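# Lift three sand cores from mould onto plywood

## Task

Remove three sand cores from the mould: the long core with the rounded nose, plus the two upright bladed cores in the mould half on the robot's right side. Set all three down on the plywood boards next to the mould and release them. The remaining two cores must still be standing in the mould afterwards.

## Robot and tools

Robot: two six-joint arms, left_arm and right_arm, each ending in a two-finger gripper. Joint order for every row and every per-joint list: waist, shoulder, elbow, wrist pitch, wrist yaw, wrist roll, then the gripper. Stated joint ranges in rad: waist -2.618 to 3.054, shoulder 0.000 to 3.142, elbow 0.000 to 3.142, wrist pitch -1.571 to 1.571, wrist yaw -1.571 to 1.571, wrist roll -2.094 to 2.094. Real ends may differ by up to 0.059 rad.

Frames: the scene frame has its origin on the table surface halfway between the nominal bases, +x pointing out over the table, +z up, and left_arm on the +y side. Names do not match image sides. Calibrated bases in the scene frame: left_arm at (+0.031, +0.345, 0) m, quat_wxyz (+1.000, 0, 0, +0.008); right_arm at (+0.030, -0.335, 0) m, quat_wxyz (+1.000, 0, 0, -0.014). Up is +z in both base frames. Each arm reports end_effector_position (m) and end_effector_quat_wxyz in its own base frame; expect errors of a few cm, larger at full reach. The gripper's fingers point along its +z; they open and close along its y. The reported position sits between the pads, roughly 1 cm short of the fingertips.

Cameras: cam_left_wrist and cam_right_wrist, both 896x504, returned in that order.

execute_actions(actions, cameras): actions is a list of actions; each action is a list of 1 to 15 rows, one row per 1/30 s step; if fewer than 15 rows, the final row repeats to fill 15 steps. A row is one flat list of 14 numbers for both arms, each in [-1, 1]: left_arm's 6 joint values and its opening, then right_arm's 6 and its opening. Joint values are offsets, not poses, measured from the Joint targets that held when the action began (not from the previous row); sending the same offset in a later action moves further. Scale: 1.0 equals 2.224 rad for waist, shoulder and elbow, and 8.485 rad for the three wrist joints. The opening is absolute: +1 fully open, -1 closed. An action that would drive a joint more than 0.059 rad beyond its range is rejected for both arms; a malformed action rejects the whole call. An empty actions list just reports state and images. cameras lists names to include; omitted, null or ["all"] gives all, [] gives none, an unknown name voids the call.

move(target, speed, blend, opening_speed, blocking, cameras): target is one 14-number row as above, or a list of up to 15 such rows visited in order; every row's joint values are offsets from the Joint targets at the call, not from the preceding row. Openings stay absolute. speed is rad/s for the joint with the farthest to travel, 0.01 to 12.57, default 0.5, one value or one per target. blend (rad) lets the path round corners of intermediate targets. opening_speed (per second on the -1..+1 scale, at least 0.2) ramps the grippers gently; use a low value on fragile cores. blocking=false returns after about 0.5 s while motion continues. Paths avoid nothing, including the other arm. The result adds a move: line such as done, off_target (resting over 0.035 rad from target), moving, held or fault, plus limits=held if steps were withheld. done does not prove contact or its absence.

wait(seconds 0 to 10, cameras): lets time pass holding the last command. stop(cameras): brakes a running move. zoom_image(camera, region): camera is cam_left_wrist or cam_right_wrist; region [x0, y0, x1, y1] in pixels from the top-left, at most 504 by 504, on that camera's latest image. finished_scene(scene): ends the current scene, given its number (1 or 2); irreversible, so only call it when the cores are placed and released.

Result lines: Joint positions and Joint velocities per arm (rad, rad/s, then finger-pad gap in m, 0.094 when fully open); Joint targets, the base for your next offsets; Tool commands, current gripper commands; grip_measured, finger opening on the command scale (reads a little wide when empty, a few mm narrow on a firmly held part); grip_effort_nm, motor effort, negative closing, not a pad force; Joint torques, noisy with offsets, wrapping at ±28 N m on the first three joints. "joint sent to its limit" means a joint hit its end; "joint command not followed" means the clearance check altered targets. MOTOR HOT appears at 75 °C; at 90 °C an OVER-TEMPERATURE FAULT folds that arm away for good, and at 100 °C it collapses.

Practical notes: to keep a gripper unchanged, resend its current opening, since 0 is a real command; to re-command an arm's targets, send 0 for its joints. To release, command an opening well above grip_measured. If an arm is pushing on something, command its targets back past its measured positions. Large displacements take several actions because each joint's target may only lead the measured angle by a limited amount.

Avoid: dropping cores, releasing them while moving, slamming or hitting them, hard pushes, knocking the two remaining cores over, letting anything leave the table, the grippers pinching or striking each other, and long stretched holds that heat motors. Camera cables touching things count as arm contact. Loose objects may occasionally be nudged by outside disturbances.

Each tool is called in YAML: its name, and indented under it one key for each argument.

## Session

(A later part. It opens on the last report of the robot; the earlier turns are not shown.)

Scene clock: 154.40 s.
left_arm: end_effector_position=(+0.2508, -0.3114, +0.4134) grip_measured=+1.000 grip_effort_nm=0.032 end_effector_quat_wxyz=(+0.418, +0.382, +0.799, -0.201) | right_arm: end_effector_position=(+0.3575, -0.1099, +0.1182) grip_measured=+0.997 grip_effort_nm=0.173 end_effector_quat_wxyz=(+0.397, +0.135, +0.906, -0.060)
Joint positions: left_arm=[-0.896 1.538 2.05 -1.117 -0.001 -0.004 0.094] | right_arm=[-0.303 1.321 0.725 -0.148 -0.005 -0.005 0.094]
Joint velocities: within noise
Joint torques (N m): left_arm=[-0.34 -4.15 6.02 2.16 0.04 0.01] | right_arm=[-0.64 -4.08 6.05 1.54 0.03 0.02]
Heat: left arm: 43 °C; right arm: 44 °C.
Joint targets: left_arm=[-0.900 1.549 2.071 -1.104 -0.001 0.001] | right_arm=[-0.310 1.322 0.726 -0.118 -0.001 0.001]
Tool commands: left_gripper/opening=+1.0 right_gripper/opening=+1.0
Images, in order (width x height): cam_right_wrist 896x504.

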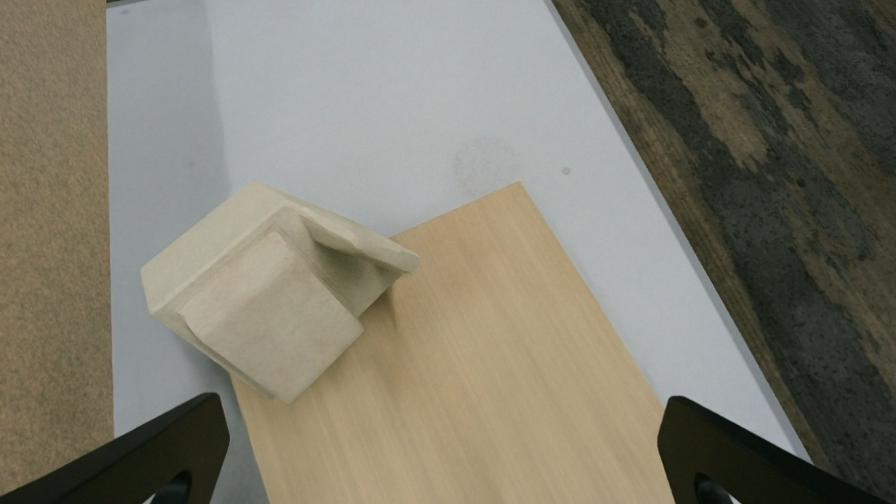

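move:
  target:
    - [0,0,0,0,0,0,1,0,-0.054,0.2131,-0.0778,0,0,1]
    - [0,0,0,0,0,0,1,0.3044,0.3723,0.7122,-0.0933,0,0,1]
  speed: 0.8

zoom_image:
  camera: "cam_left_wrist"
  region: [490, 50, 690, 210]

Scene clock: 201.70 s.
left_arm: end_effector_position=(+0.2508, -0.3114, +0.4134) grip_measured=+1.000 grip_effort_nm=0.017 end_effector_quat_wxyz=(+0.418, +0.382, +0.799, -0.201) | right_arm: end_effector_position=(+0.5367, +0.2110, +0.2627) grip_measured=+0.997 grip_effort_nm=0.178 end_effector_quat_wxyz=(+0.387, -0.173, +0.903, +0.073)
Joint positions: left_arm=[-0.896 1.538 2.05 -1.117 -0.001 -0.004 0.094] | right_arm=[0.372 2.141 2.28 -0.9 -0.003 -0.005 0.094]
Joint velocities: within noise
Joint torques (N m): left_arm=[-0.38 -4.04 6.06 2.16 0.03 -0.01] | right_arm=[-0.34 -9.81 8.21 1.14 0.01 0.02]
Heat: left arm: 44 °C; right arm: 43 °C.
Joint targets: left_arm=[-0.900 1.549 2.071 -1.104 -0.001 0.001] | right_arm=[0.367 2.150 2.310 -0.910 -0.001 0.001]
move: done

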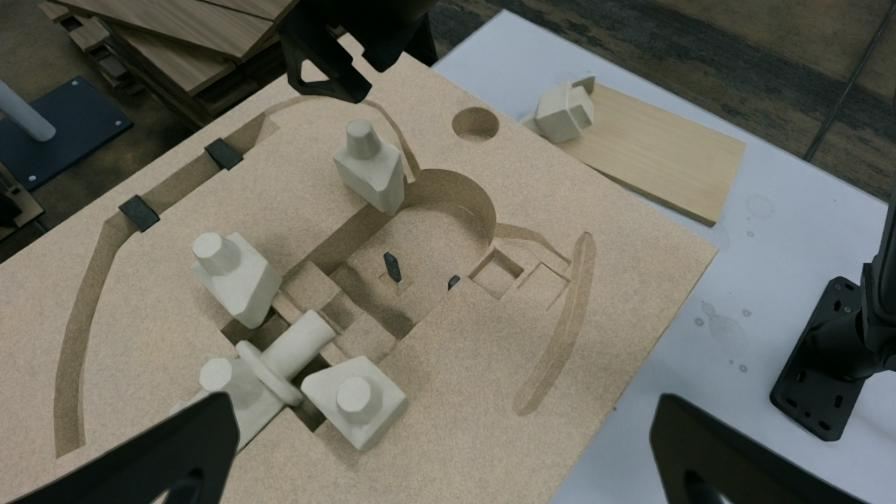

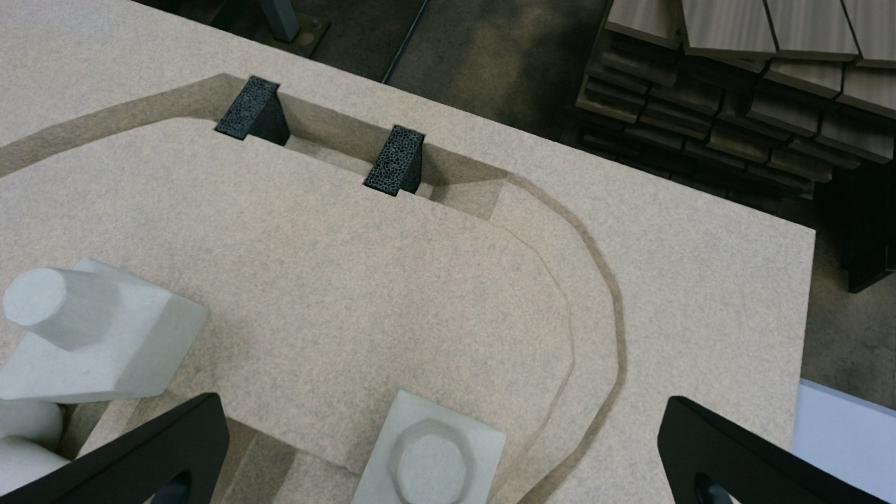

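Scaled by 2.520.

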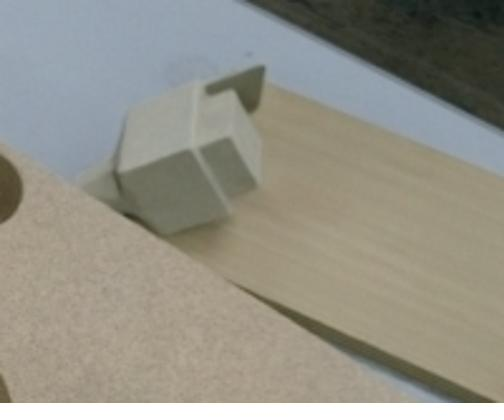

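move:
  target:
    - [0,0,0,0,0,0,1,0.004,-0.0225,-0.1349,0.0271,0,0,1]
    - [0,0,0,0,0,0,1,0.004,-0.027,-0.2293,0.0507,0,0,1]
  speed: 0.4
  cameras: ["cam_right_wrist"]

Scene clock: 217.53 s.
left_arm: end_effector_position=(+0.2508, -0.3114, +0.4134) grip_measured=+1.000 grip_effort_nm=0.037 end_effector_quat_wxyz=(+0.418, +0.382, +0.799, -0.201) | right_arm: end_effector_position=(+0.5390, +0.2119, +0.1341) grip_measured=+0.997 grip_effort_nm=0.173 end_effector_quat_wxyz=(+0.353, -0.175, +0.917, +0.067)
Joint positions: left_arm=[-0.896 1.538 2.05 -1.117 -0.001 -0.004 0.094] | right_arm=[0.372 2.137 1.806 -0.506 -0.003 -0.005 0.094]
Joint velocities: within noise
Joint torques (N m): left_arm=[-0.39 -4.08 6.08 2.15 0.03 -0.01] | right_arm=[0.34 -14.63 5.75 1.4 0.01 0.02]
Heat: left arm: 44 °C; right arm: 43 °C.
Joint targets: left_arm=[-0.900 1.549 2.071 -1.104 -0.001 0.001] | right_arm=[0.376 2.090 1.800 -0.480 -0.001 0.001]
move: off_target (right_arm); right_arm: the shoulder is farthest, 0.047 rad from its target
Images, in order (width x height): cam_right_wrist 896x504.

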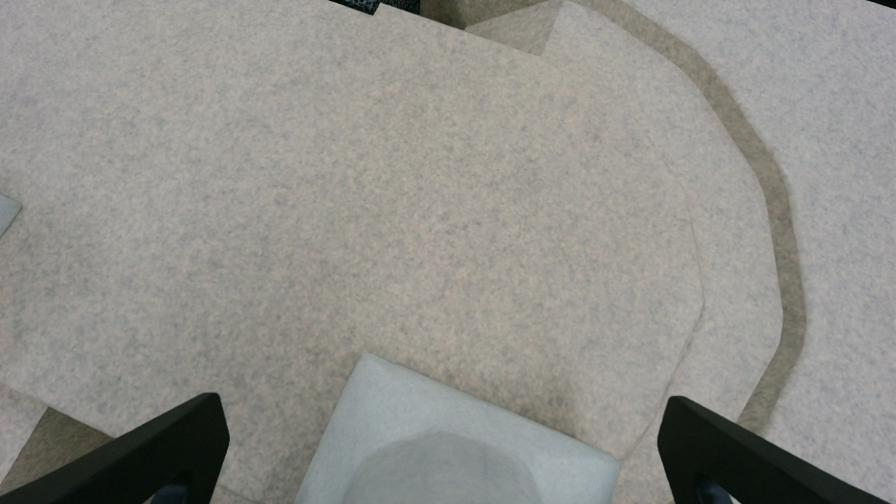

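move:
  target:
    - [0,0,0,0,0,0,1,0.001,0,0.033,-0.0087,0,0,1]
    - [0,0,0,0,0,0,1,0.001,0,0.033,-0.0087,0,0,1]
  speed: 0.3
  cameras: []

move:
  target: [0,0,0,0,0,0,1,0,0,0,0,0,0,-0.45]
  opening_speed: 0.7

Scene clock: 223.00 s.
left_arm: end_effector_position=(+0.2508, -0.3114, +0.4134) grip_measured=+1.000 grip_effort_nm=0.037 end_effector_quat_wxyz=(+0.418, +0.382, +0.799, -0.201) | right_arm: end_effector_position=(+0.5392, +0.2120, +0.1451) grip_measured=+0.997 grip_effort_nm=0.178 end_effector_quat_wxyz=(+0.353, -0.175, +0.917, +0.067)
Joint positions: left_arm=[-0.896 1.538 2.05 -1.117 -0.001 -0.004 0.094] | right_arm=[0.372 2.133 1.843 -0.546 -0.003 -0.005 0.094]
Joint velocities: within noise
Joint torques (N m): left_arm=[-0.44 -4.08 6.01 2.14 0.03 0] | right_arm=[0.51 -14.34 8.55 1.07 0.01 0.02]
Heat: left arm: 45 °C; right arm: 43 °C.
Joint targets: left_arm=[-0.900 1.549 2.071 -1.104 -0.001 0.001] | right_arm=[0.378 2.090 1.874 -0.553 -0.001 0.001]
move: off_target (right_arm); right_arm: the shoulder is farthest, 0.043 rad from its target
No camera images: "cameras" was empty.

Scene clock: 225.30 s.
left_arm: end_effector_position=(+0.2508, -0.3114, +0.4134) grip_measured=+1.000 grip_effort_nm=0.032 end_effector_quat_wxyz=(+0.418, +0.382, +0.799, -0.201) | right_arm: end_effector_position=(+0.5405, +0.2133, +0.1497) grip_measured=+0.086 grip_effort_nm=-1.004 end_effector_quat_wxyz=(+0.357, -0.164, +0.916, +0.075)
Joint positions: left_arm=[-0.896 1.538 2.05 -1.117 -0.001 -0.004 0.094] | right_arm=[0.372 2.13 1.849 -0.542 -0.008 0.021 0.051]
Joint velocities: within noise
Joint torques (N m): left_arm=[-0.35 -4.07 6.08 2.12 0.02 0.01] | right_arm=[0.53 -14.09 8.13 1.05 0.06 -0.27]
Heat: left arm: 45 °C; right arm: 44 °C.
Joint targets: left_arm=[-0.900 1.549 2.071 -1.104 -0.001 0.001] | right_arm=[0.378 2.090 1.873 -0.554 -0.001 0.001]
move: off_target (right_arm); right_arm: the shoulder is farthest, 0.040 rad from its target

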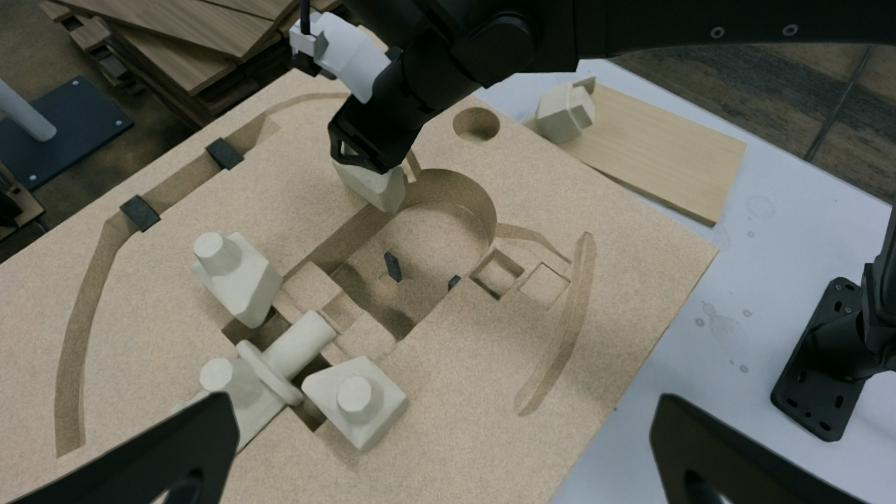

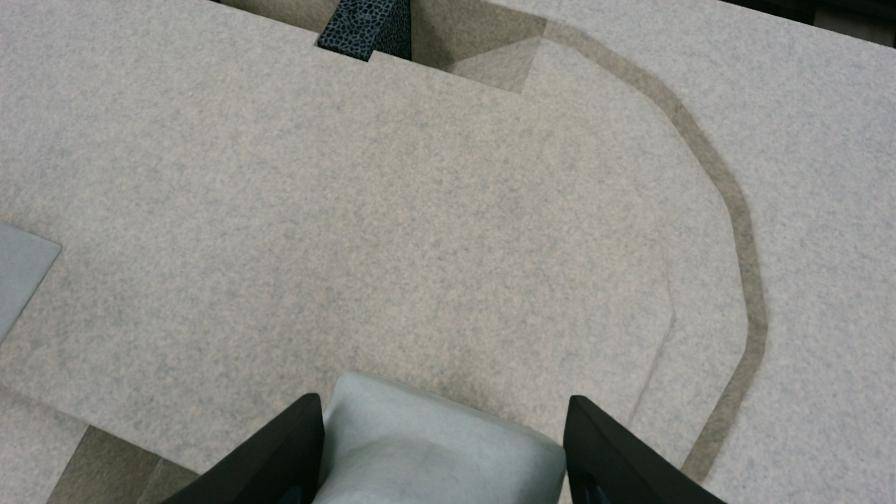

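move:
  target:
    - [0,0,0,0,0,0,1,0,0,0,0,0,0,1]
    - [0,0,0,0,0,0,1,0.001,0.0,0.035,-0.0092,0,0,1]
  speed: 0.3
  cameras: []

move:
  target: [0,0,0,0,0,0,1,0,0,0,0,0,0,-0.45]
  opening_speed: 0.7
  cameras: ["cam_right_wrist"]

Scene clock: 230.03 s.
left_arm: end_effector_position=(+0.2508, -0.3114, +0.4134) grip_measured=+1.000 grip_effort_nm=0.032 end_effector_quat_wxyz=(+0.418, +0.382, +0.799, -0.201) | right_arm: end_effector_position=(+0.5391, +0.2128, +0.1666) grip_measured=+0.997 grip_effort_nm=0.178 end_effector_quat_wxyz=(+0.354, -0.170, +0.917, +0.071)
Joint positions: left_arm=[-0.896 1.538 2.05 -1.117 -0.001 -0.004 0.094] | right_arm=[0.373 2.13 1.922 -0.623 -0.005 0.008 0.094]
Joint velocities: within noise
Joint torques (N m): left_arm=[-0.34 -4.05 5.98 2.14 0.04 -0.03] | right_arm=[0.64 -14.05 8.54 1.07 0.04 -0.12]
Heat: left arm: 45 °C; right arm: 45 °C.
Joint targets: left_arm=[-0.900 1.549 2.071 -1.104 -0.001 0.001] | right_arm=[0.380 2.090 1.951 -0.632 -0.001 0.001]
move: off_target (right_arm); right_arm: the shoulder is farthest, 0.040 rad from its target
No camera images: "cameras" was empty.

Scene clock: 232.33 s.
left_arm: end_effector_position=(+0.2508, -0.3114, +0.4134) grip_measured=+1.000 grip_effort_nm=0.027 end_effector_quat_wxyz=(+0.418, +0.382, +0.799, -0.201) | right_arm: end_effector_position=(+0.5390, +0.2123, +0.1664) grip_measured=-0.386 grip_effort_nm=-0.994 end_effector_quat_wxyz=(+0.354, -0.170, +0.917, +0.069)
Joint positions: left_arm=[-0.896 1.538 2.05 -1.117 -0.001 -0.004 0.094] | right_arm=[0.373 2.13 1.922 -0.625 -0.003 0.008 0.029]
Joint velocities: within noise
Joint torques (N m): left_arm=[-0.27 -4.08 6.05 2.16 0.03 0.01] | right_arm=[0.64 -14.02 8.51 1.09 0.01 -0.11]
Heat: left arm: 45 °C; right arm: 46 °C.
Joint targets: left_arm=[-0.900 1.549 2.071 -1.104 -0.001 0.001] | right_arm=[0.380 2.090 1.951 -0.632 -0.001 0.001]
move: off_target (right_arm); right_arm: the shoulder is farthest, 0.040 rad from its target
Images, in order (width x height): cam_right_wrist 896x504.

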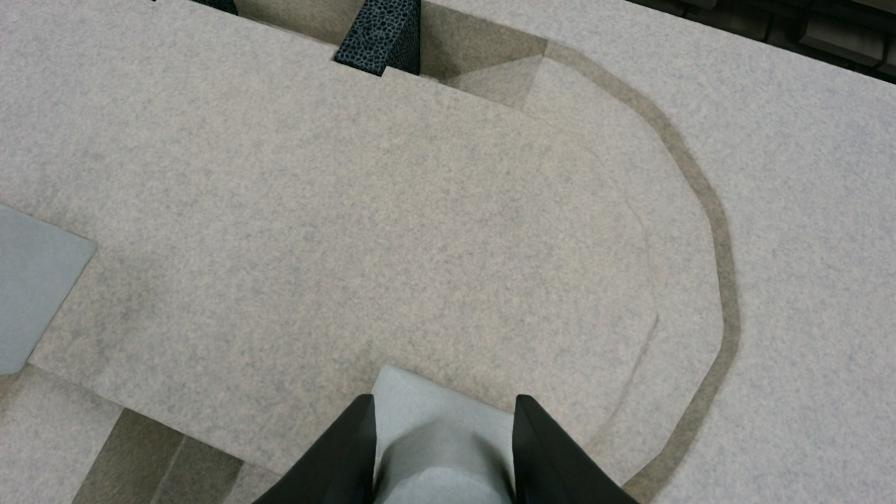

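move:
  target:
    - [0,0,0,0,0,0,1,0,0,0.058,-0.0139,0,0,-0.45]
    - [0,0,0,0,0,0,1,0,0.0225,0.1704,-0.0316,0,0,-0.45]
  speed: 0.35
  blend: 0.03

zoom_image:
  camera: "cam_left_wrist"
  region: [240, 30, 560, 280]

Scene clock: 237.97 s.
left_arm: end_effector_position=(+0.2508, -0.3114, +0.4134) grip_measured=+1.000 grip_effort_nm=0.032 end_effector_quat_wxyz=(+0.418, +0.382, +0.799, -0.201) | right_arm: end_effector_position=(+0.5305, +0.2093, +0.2588) grip_measured=-0.387 grip_effort_nm=-1.009 end_effector_quat_wxyz=(+0.372, -0.170, +0.910, +0.073)
Joint positions: left_arm=[-0.896 1.538 2.05 -1.117 -0.001 -0.004 0.094] | right_arm=[0.373 2.14 2.286 -0.939 -0.003 0.006 0.029]
Joint velocities: within noise
Joint torques (N m): left_arm=[-0.28 -4.11 6.08 2.15 0.07 0] | right_arm=[0.58 -10.5 9.35 1.57 0.01 -0.09]
Heat: left arm: 45 °C; right arm: 47 °C.
Joint targets: left_arm=[-0.900 1.549 2.071 -1.104 -0.001 0.001] | right_arm=[0.380 2.140 2.330 -0.900 -0.001 0.000]
move: off_target (right_arm); right_arm: the elbow is farthest, 0.044 rad from its target

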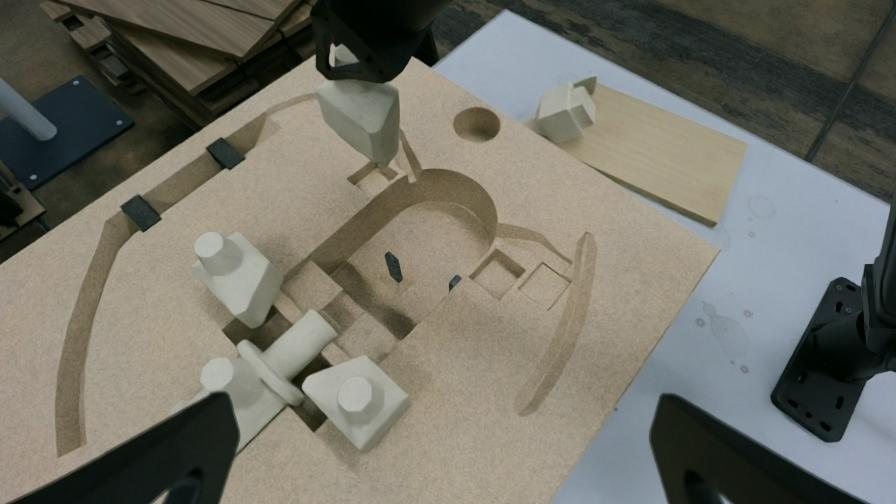

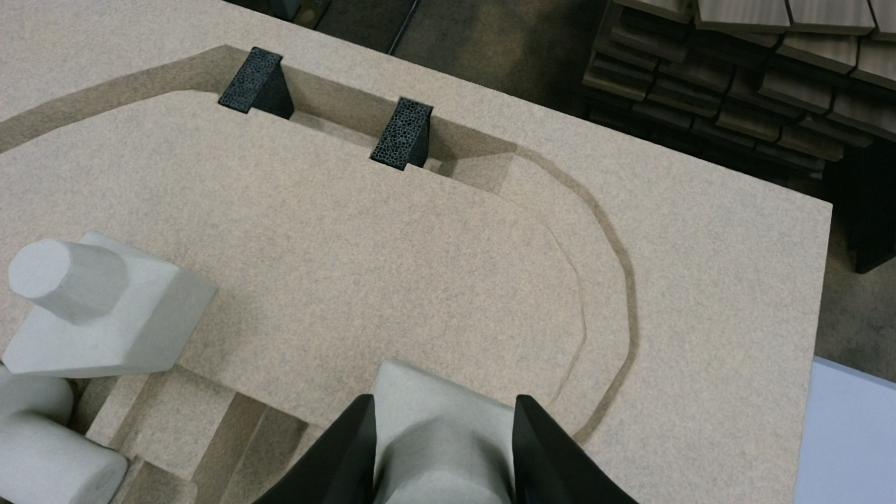

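Scaled by 1.575.

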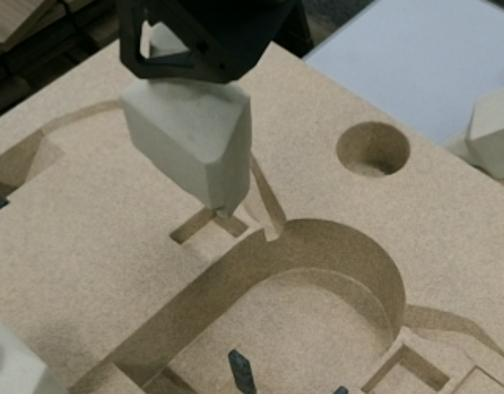

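move:
  target:
    - [0,0,0,0,0,0,1,-0.3282,-0.3552,-0.4092,0.0189,0,0,-0.45]
    - [0,0,0,0,0,0,1,-0.3282,-0.5333,-0.8273,0.1348,0,-0.2258,-0.45]
  speed: 0.7

zoom_image:
  camera: "cam_left_wrist"
  region: [500, 0, 896, 300]

Scene clock: 261.00 s.
left_arm: end_effector_position=(+0.2508, -0.3114, +0.4134) grip_measured=+1.000 grip_effort_nm=0.032 end_effector_quat_wxyz=(+0.418, +0.382, +0.799, -0.201) | right_arm: end_effector_position=(+0.3291, -0.1196, +0.1837) grip_measured=-0.387 grip_effort_nm=-1.004 end_effector_quat_wxyz=(-0.243, +0.576, -0.589, +0.512)
Joint positions: left_arm=[-0.896 1.538 2.05 -1.117 -0.001 -0.004 0.094] | right_arm=[-0.35 0.988 0.481 0.141 0.004 -1.899 0.029]
Joint velocities: within noise
Joint torques (N m): left_arm=[-0.31 -4.11 5.97 2.13 0.04 0] | right_arm=[-0.02 -4.86 7.01 2.49 -0.07 -0.23]
Heat: left arm: 45 °C; right arm: 46 °C.
Joint targets: left_arm=[-0.900 1.549 2.071 -1.104 -0.001 0.001] | right_arm=[-0.350 0.953 0.490 0.244 -0.001 -1.915]
move: off_target (right_arm); right_arm: the wrist pitch is farthest, 0.102 rad from its target

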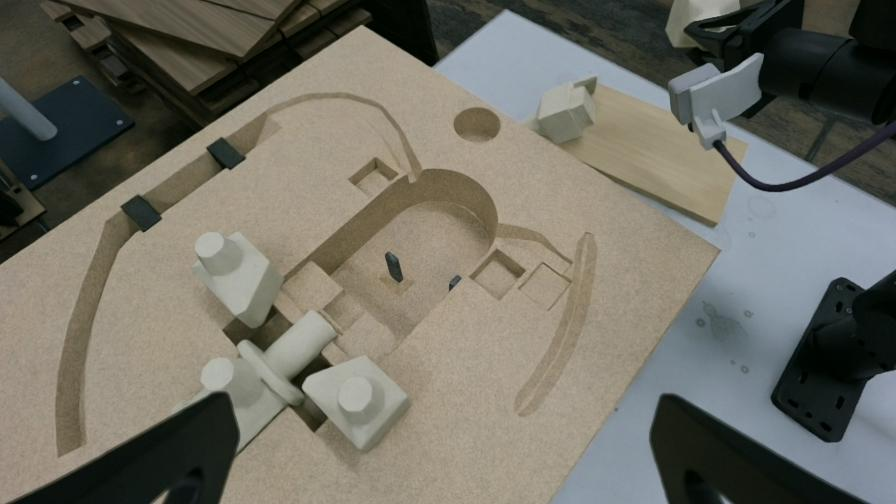

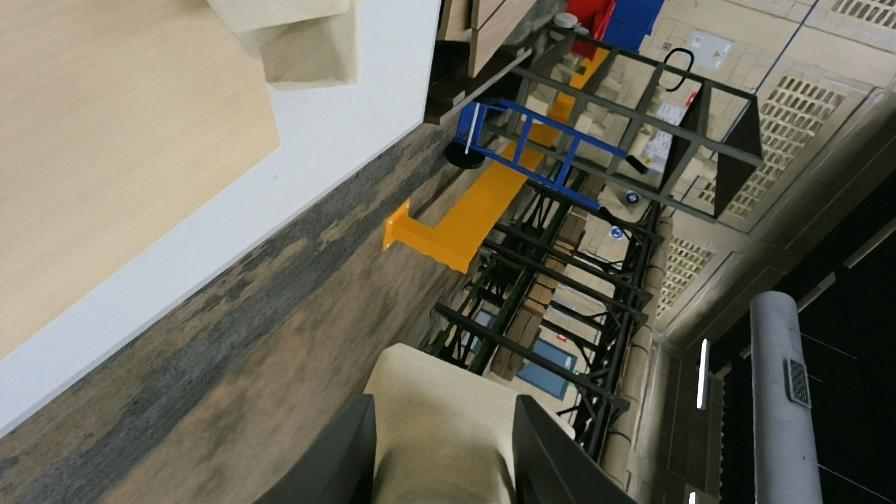

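Scaled by 1.273.

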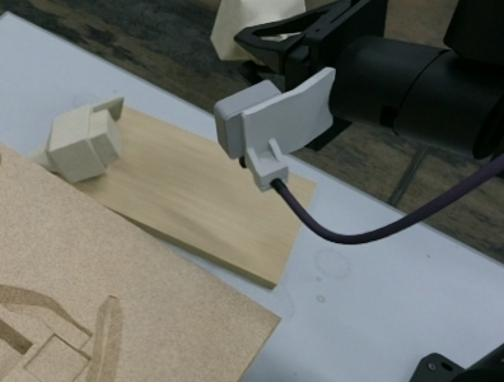

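move:
  target:
    - [0,0,0,0,0,0,1,0,0.0481,-0.0787,0.0362,0,0,-0.45]
    - [0,0,0,0,0,0,1,0,0.1718,-0.1371,0.0839,0,0,-0.45]
  speed: 0.4

zoom_image:
  camera: "cam_left_wrist"
  region: [500, 0, 896, 300]

Scene clock: 267.17 s.
left_arm: end_effector_position=(+0.2508, -0.3114, +0.4134) grip_measured=+1.000 grip_effort_nm=0.037 end_effector_quat_wxyz=(+0.418, +0.382, +0.799, -0.201) | right_arm: end_effector_position=(+0.3283, -0.1192, +0.0995) grip_measured=-0.387 grip_effort_nm=-1.009 end_effector_quat_wxyz=(-0.253, +0.565, -0.577, +0.533)
Joint positions: left_arm=[-0.896 1.538 2.05 -1.117 -0.001 -0.004 0.094] | right_arm=[-0.35 1.339 0.181 0.849 0.003 -1.903 0.029]
Joint velocities: within noise
Joint torques (N m): left_arm=[-0.35 -4.15 6.02 2.15 0.04 0] | right_arm=[0.01 -3.22 4.94 2.53 -0.05 -0.18]
Heat: left arm: 45 °C; right arm: 46 °C.
Joint targets: left_arm=[-0.900 1.549 2.071 -1.104 -0.001 0.001] | right_arm=[-0.350 1.336 0.185 0.956 -0.001 -1.915]
move: off_target (right_arm); right_arm: the wrist pitch is farthest, 0.106 rad from its target

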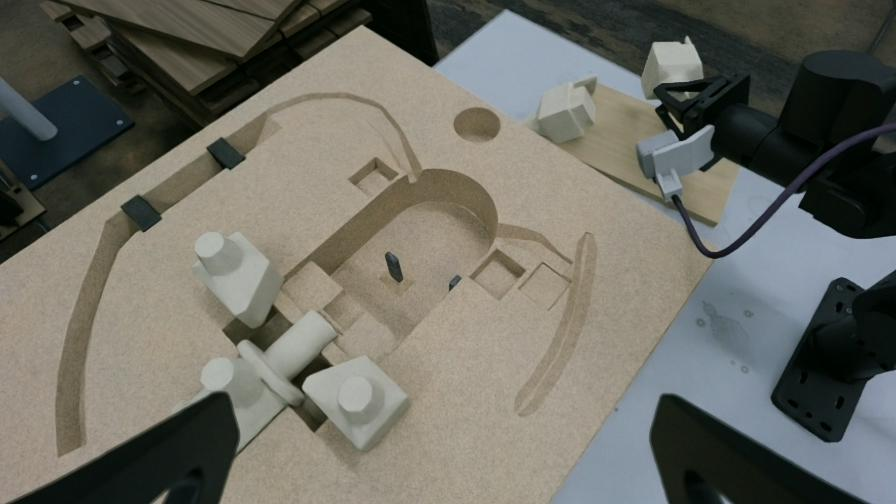

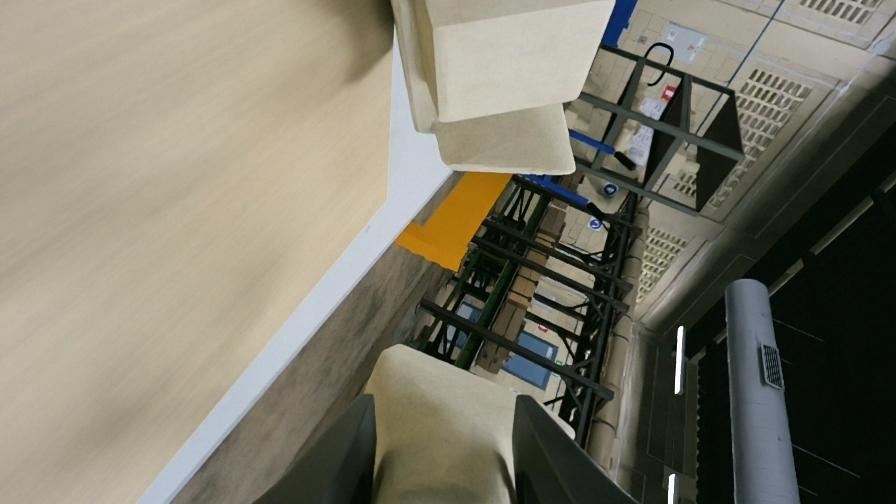

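Scaled by 1.273.

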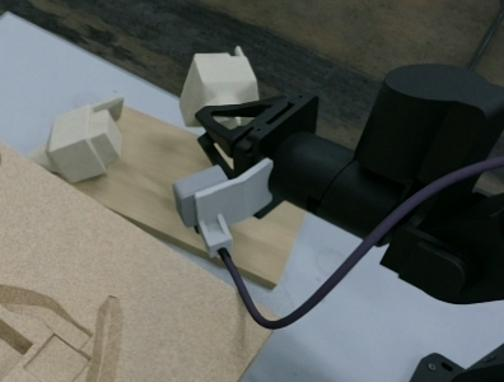

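move:
  target: [0,0,0,0,0,0,1,0,0.0774,-0.0137,0.0239,0,0,-0.45]
  speed: 0.3

zoom_image:
  camera: "cam_left_wrist"
  region: [600, 0, 800, 200]

Scene clock: 270.43 s.
left_arm: end_effector_position=(+0.2508, -0.3114, +0.4134) grip_measured=+1.000 grip_effort_nm=0.032 end_effector_quat_wxyz=(+0.418, +0.382, +0.799, -0.201) | right_arm: end_effector_position=(+0.3344, -0.1199, +0.0908) grip_measured=-0.387 grip_effort_nm=-1.009 end_effector_quat_wxyz=(-0.267, +0.554, -0.571, +0.544)
Joint positions: left_arm=[-0.896 1.538 2.05 -1.117 -0.001 -0.004 0.094] | right_arm=[-0.35 1.503 0.159 1.076 -0.005 -1.886 0.029]
Joint velocities: within noise
Joint torques (N m): left_arm=[-0.27 -4.1 6.08 2.12 0.03 0.01] | right_arm=[-0.01 -3.18 3.51 2.34 0.03 -0.36]
Heat: left arm: 45 °C; right arm: 48 °C.
Joint targets: left_arm=[-0.900 1.549 2.071 -1.104 -0.001 0.001] | right_arm=[-0.350 1.508 0.155 1.159 -0.001 -1.915]
move: off_target (right_arm); right_arm: the wrist pitch is farthest, 0.083 rad from its target

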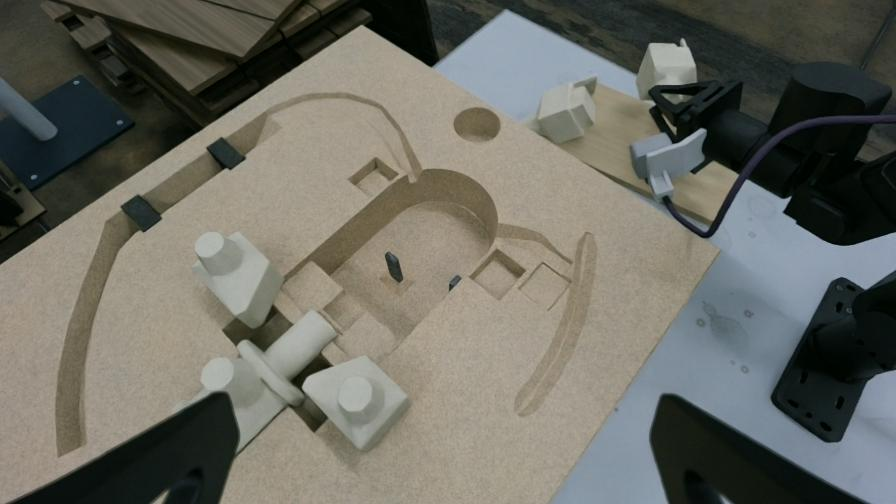

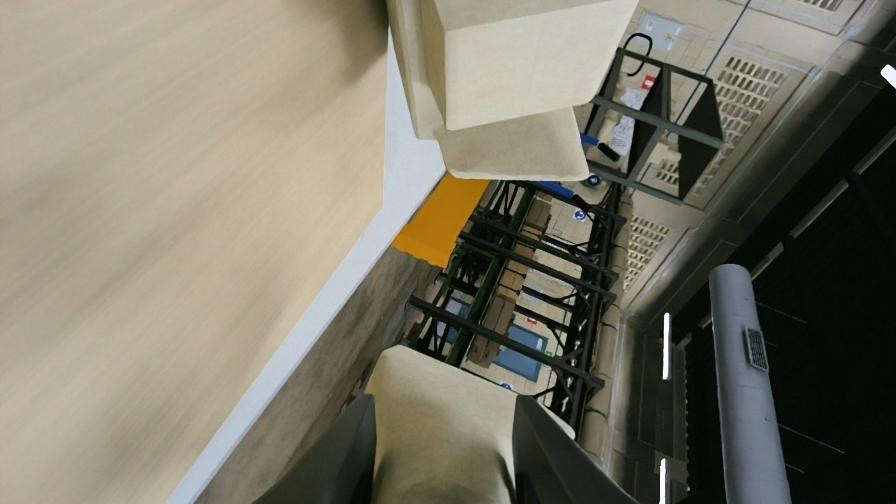

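Scaled by 2.520.

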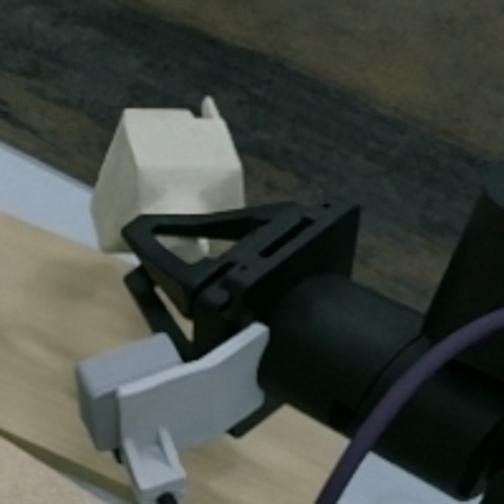

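move:
  target: [0,0,0,0,0,0,1,0,0.025,-0.007,0.0066,0,0,-0.45]
  speed: 0.15

zoom_image:
  camera: "cam_left_wrist"
  region: [600, 0, 800, 200]

Scene clock: 277.73 s.
left_arm: end_effector_position=(+0.2508, -0.3114, +0.4134) grip_measured=+1.000 grip_effort_nm=0.032 end_effector_quat_wxyz=(+0.418, +0.382, +0.799, -0.201) | right_arm: end_effector_position=(+0.3336, -0.1198, +0.0840) grip_measured=-0.387 grip_effort_nm=-1.009 end_effector_quat_wxyz=(-0.268, +0.553, -0.573, +0.543)
Joint positions: left_arm=[-0.896 1.538 2.05 -1.117 -0.001 -0.004 0.094] | right_arm=[-0.35 1.556 0.147 1.139 -0.004 -1.882 0.029]
Joint velocities: within noise
Joint torques (N m): left_arm=[-0.31 -4.1 6.08 2.13 0.03 0] | right_arm=[-0.02 -3.17 2.91 2.26 0.02 -0.42]
Heat: left arm: 45 °C; right arm: 49 °C.
Joint targets: left_arm=[-0.900 1.549 2.071 -1.104 -0.001 0.001] | right_arm=[-0.350 1.563 0.139 1.215 -0.001 -1.915]
move: off_target (right_arm); right_arm: the wrist pitch is farthest, 0.076 rad from its target

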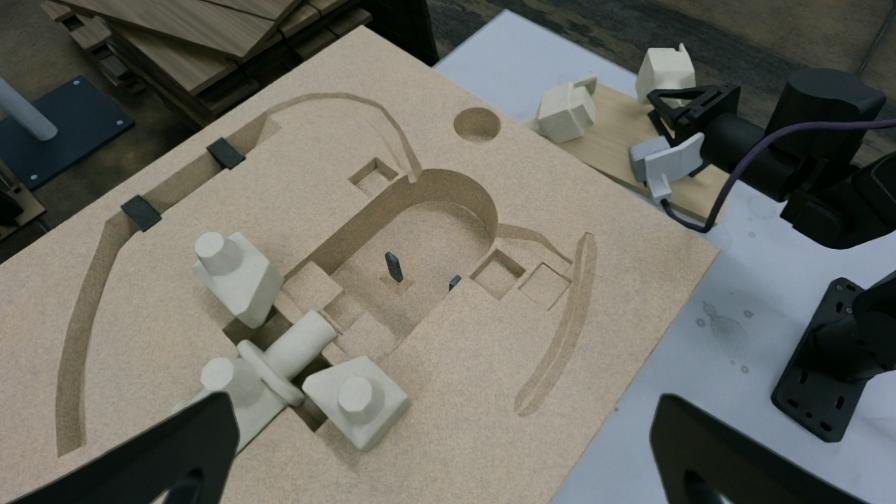

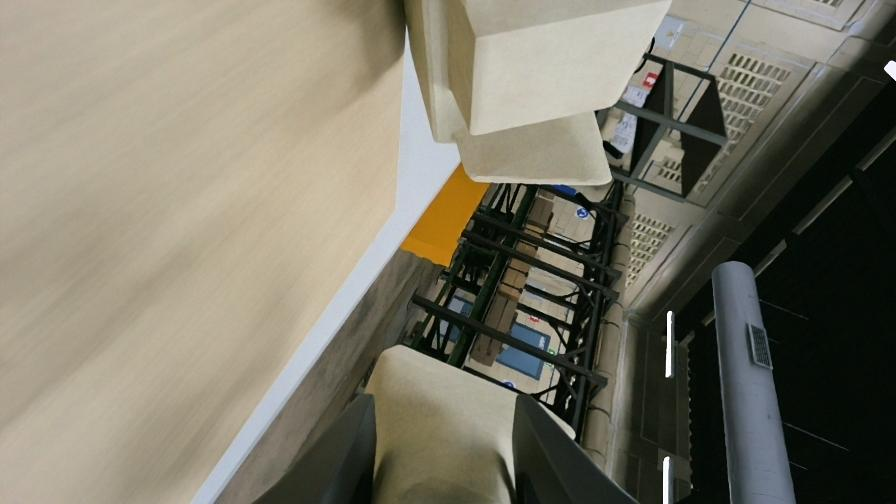

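Scaled by 2.520.

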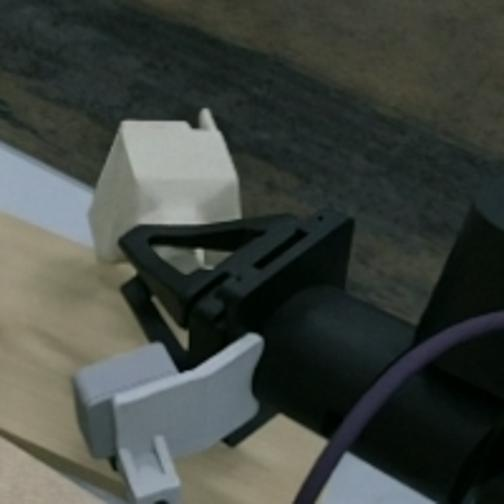

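move:
  target: [0,0,0,0,0,0,1,0.01,0.036,-0.007,0.0085,0,0,-0.45]
  speed: 0.15

zoom_image:
  camera: "cam_left_wrist"
  region: [600, 0, 800, 200]

Scene clock: 281.57 s.
left_arm: end_effector_position=(+0.2508, -0.3114, +0.4134) grip_measured=+1.000 grip_effort_nm=0.037 end_effector_quat_wxyz=(+0.418, +0.382, +0.799, -0.201) | right_arm: end_effector_position=(+0.3287, -0.1203, +0.0653) grip_measured=-0.387 grip_effort_nm=-1.004 end_effector_quat_wxyz=(-0.256, +0.559, -0.584, +0.531)
Joint positions: left_arm=[-0.896 1.538 2.05 -1.117 -0.001 -0.004 0.094] | right_arm=[-0.35 1.639 0.131 1.197 0.008 -1.883 0.029]
Joint velocities: within noise
Joint torques (N m): left_arm=[-0.38 -4.12 6.09 2.14 0.04 0] | right_arm=[1.92 -3.56 2.44 2.39 -0.09 -0.4]
Heat: left arm: 45 °C; right arm: 50 °C.
Joint targets: left_arm=[-0.900 1.549 2.071 -1.104 -0.001 0.001] | right_arm=[-0.328 1.643 0.124 1.287 -0.001 -1.915]
move: off_target (right_arm); right_arm: the wrist pitch is farthest, 0.090 rad from its target

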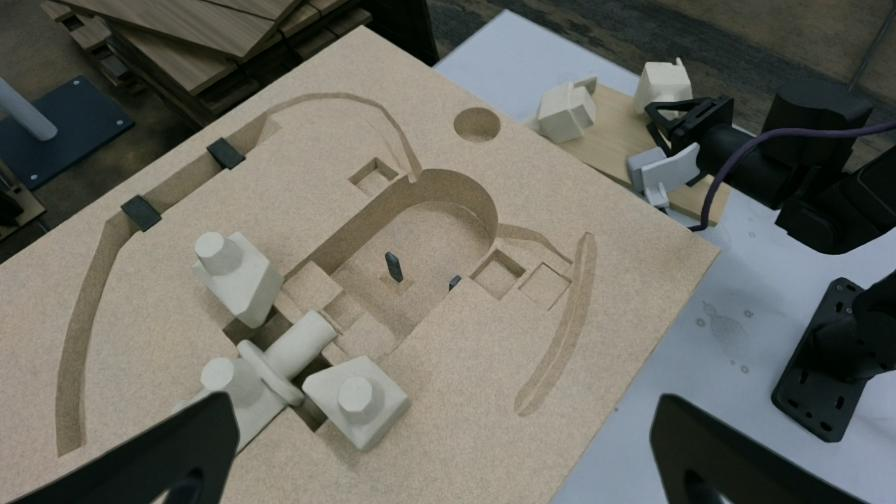

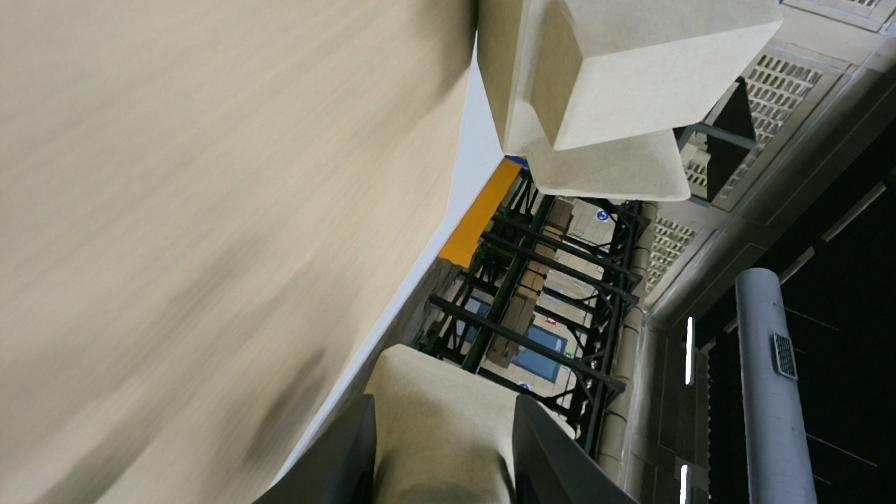

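Scaled by 2.520.

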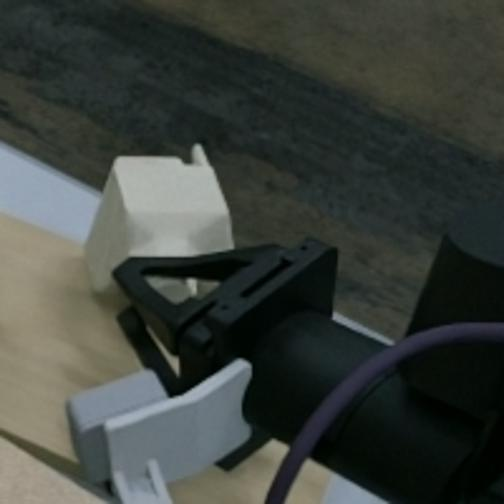

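move:
  target: [0,0,0,0,0,0,1,-0.01,0.022,-0.0045,0.007,0,0,-0.45]
  speed: 0.1

zoom_image:
  camera: "cam_left_wrist"
  region: [600, 0, 800, 200]

Scene clock: 285.67 s.
left_arm: end_effector_position=(+0.2508, -0.3114, +0.4134) grip_measured=+1.000 grip_effort_nm=0.027 end_effector_quat_wxyz=(+0.418, +0.382, +0.799, -0.201) | right_arm: end_effector_position=(+0.3268, -0.1197, +0.0591) grip_measured=-0.387 grip_effort_nm=-1.004 end_effector_quat_wxyz=(-0.254, +0.560, -0.584, +0.529)
Joint positions: left_arm=[-0.896 1.538 2.05 -1.117 -0.001 -0.004 0.094] | right_arm=[-0.35 1.685 0.121 1.249 0.008 -1.885 0.029]
Joint velocities: within noise
Joint torques (N m): left_arm=[-0.31 -4.08 6.06 2.15 0.03 -0.02] | right_arm=[-0.03 -3.49 2.17 2.45 -0.1 -0.38]
Heat: left arm: 46 °C; right arm: 50 °C.
Joint targets: left_arm=[-0.900 1.549 2.071 -1.104 -0.001 0.001] | right_arm=[-0.350 1.692 0.114 1.346 -0.001 -1.915]
move: off_target (right_arm); right_arm: the wrist pitch is farthest, 0.098 rad from its target

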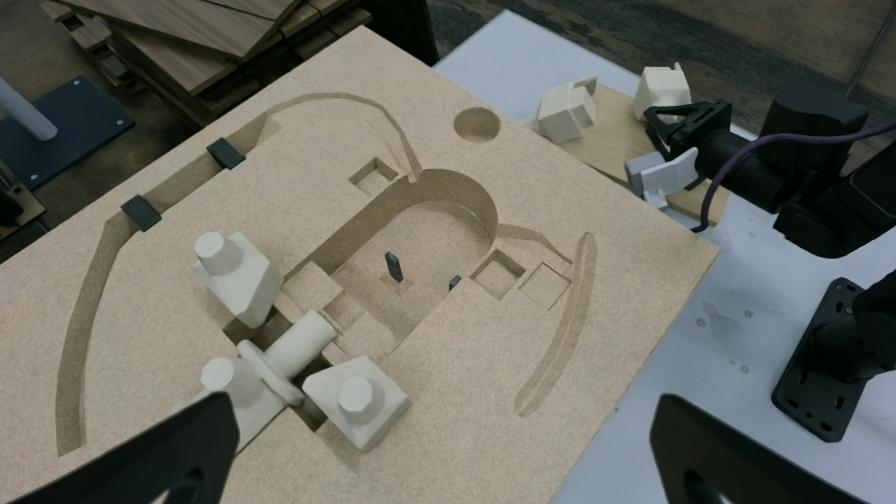

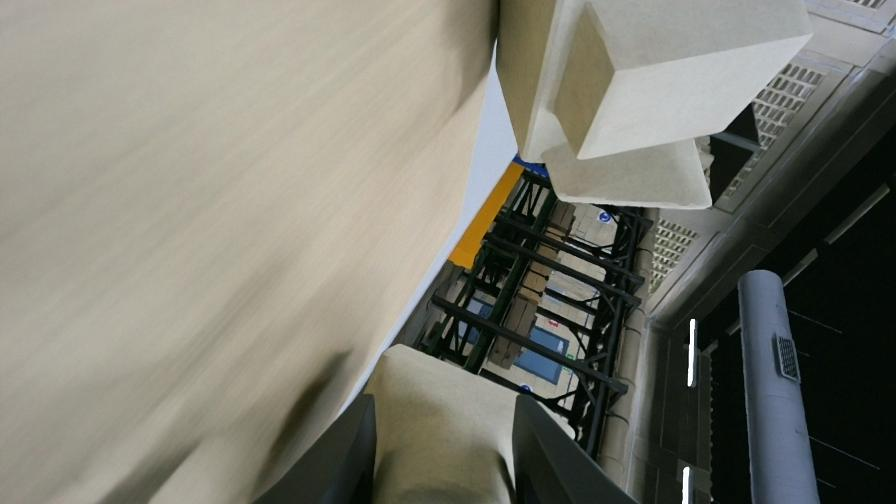

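Scaled by 2.520.

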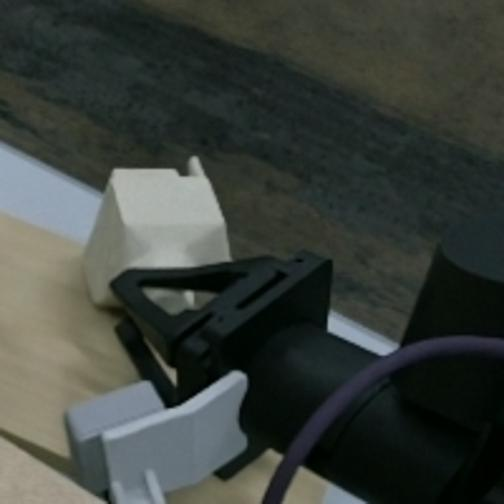

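move:
  target: [0,0,0,0,0,0,1,0,0.027,-0.0055,0.0075,0,0,-0.45]
  speed: 0.1
  cameras: ["cam_right_wrist"]

Scene clock: 288.50 s.
left_arm: end_effector_position=(+0.2508, -0.3114, +0.4134) grip_measured=+1.000 grip_effort_nm=0.022 end_effector_quat_wxyz=(+0.418, +0.382, +0.799, -0.201) | right_arm: end_effector_position=(+0.3237, -0.1192, +0.0492) grip_measured=-0.387 grip_effort_nm=-1.009 end_effector_quat_wxyz=(-0.251, +0.563, -0.588, +0.523)
Joint positions: left_arm=[-0.896 1.538 2.05 -1.117 -0.001 -0.004 0.094] | right_arm=[-0.352 1.745 0.11 1.303 0.007 -1.885 0.029]
Joint velocities: within noise
Joint torques (N m): left_arm=[-0.31 -4 6.09 2.13 0.02 -0.02] | right_arm=[0.18 -3.64 1.72 2.53 -0.09 -0.38]
Heat: left arm: 46 °C; right arm: 51 °C.
Joint targets: left_arm=[-0.900 1.549 2.071 -1.104 -0.001 0.001] | right_arm=[-0.350 1.752 0.102 1.410 -0.001 -1.915]
move: off_target (right_arm); right_arm: the wrist pitch is farthest, 0.107 rad from its target
Images, in order (width x height): cam_right_wrist 896x504.

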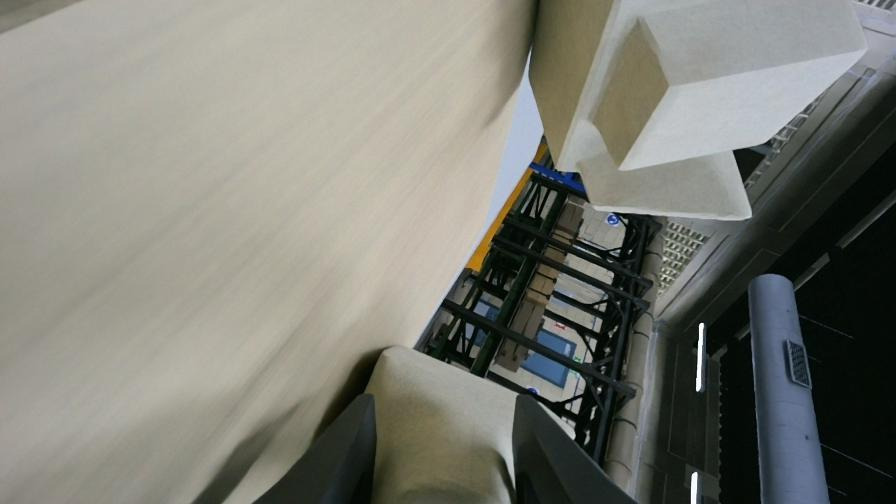

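move:
  target: [0,0,0,0,0,0,1,0,0.018,-0.004,0.005,0,0,-0.45]
  speed: 0.1

zoom_image:
  camera: "cam_left_wrist"
  region: [600, 0, 800, 200]

Scene clock: 290.97 s.
left_arm: end_effector_position=(+0.2508, -0.3114, +0.4134) grip_measured=+1.000 grip_effort_nm=0.022 end_effector_quat_wxyz=(+0.418, +0.382, +0.799, -0.201) | right_arm: end_effector_position=(+0.3232, -0.1191, +0.0480) grip_measured=-0.387 grip_effort_nm=-0.999 end_effector_quat_wxyz=(-0.252, +0.562, -0.585, +0.528)
Joint positions: left_arm=[-0.896 1.538 2.05 -1.117 -0.001 -0.004 0.094] | right_arm=[-0.352 1.783 0.104 1.357 0.007 -1.889 0.029]
Joint velocities: within noise
Joint torques (N m): left_arm=[-0.27 -4.12 6.05 2.14 0.04 -0.01] | right_arm=[0.2 -3.49 1.36 2.41 -0.09 -0.33]
Heat: left arm: 46 °C; right arm: 51 °C.
Joint targets: left_arm=[-0.900 1.549 2.071 -1.104 -0.001 0.001] | right_arm=[-0.350 1.792 0.093 1.452 -0.001 -1.915]
move: off_target (right_arm); right_arm: the wrist pitch is farthest, 0.095 rad from its target

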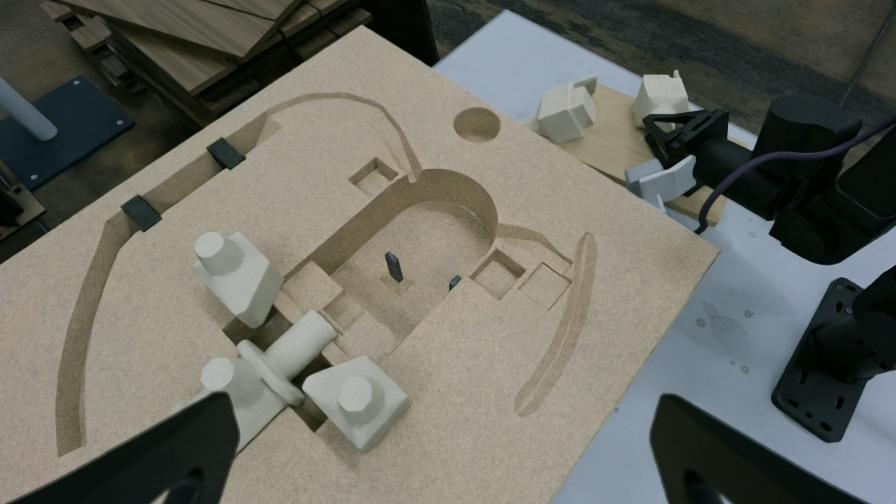

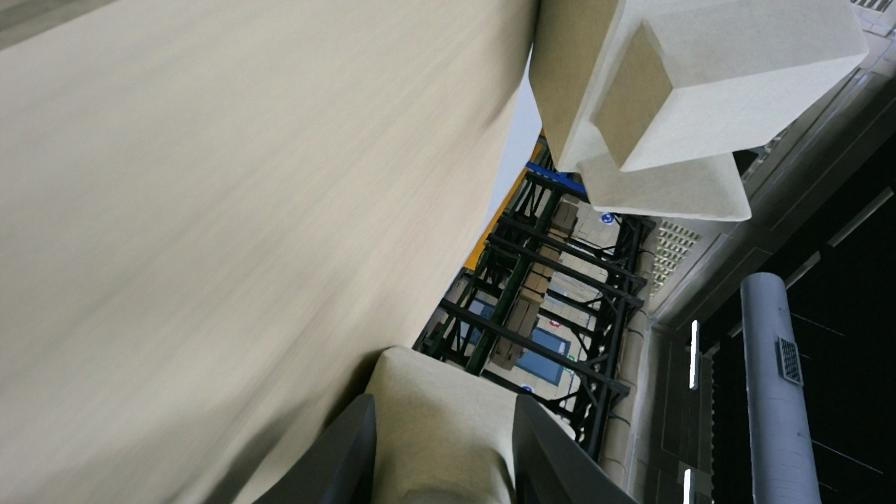

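Scaled by 2.520.

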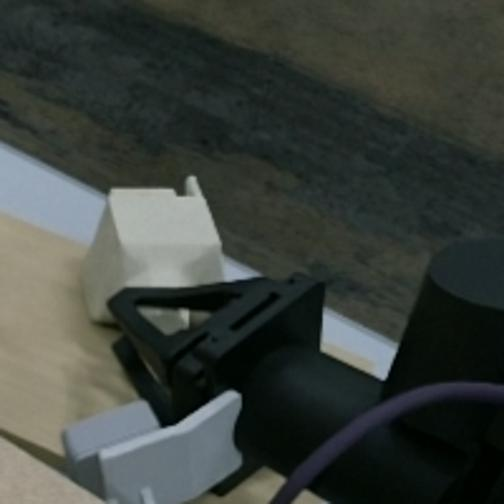

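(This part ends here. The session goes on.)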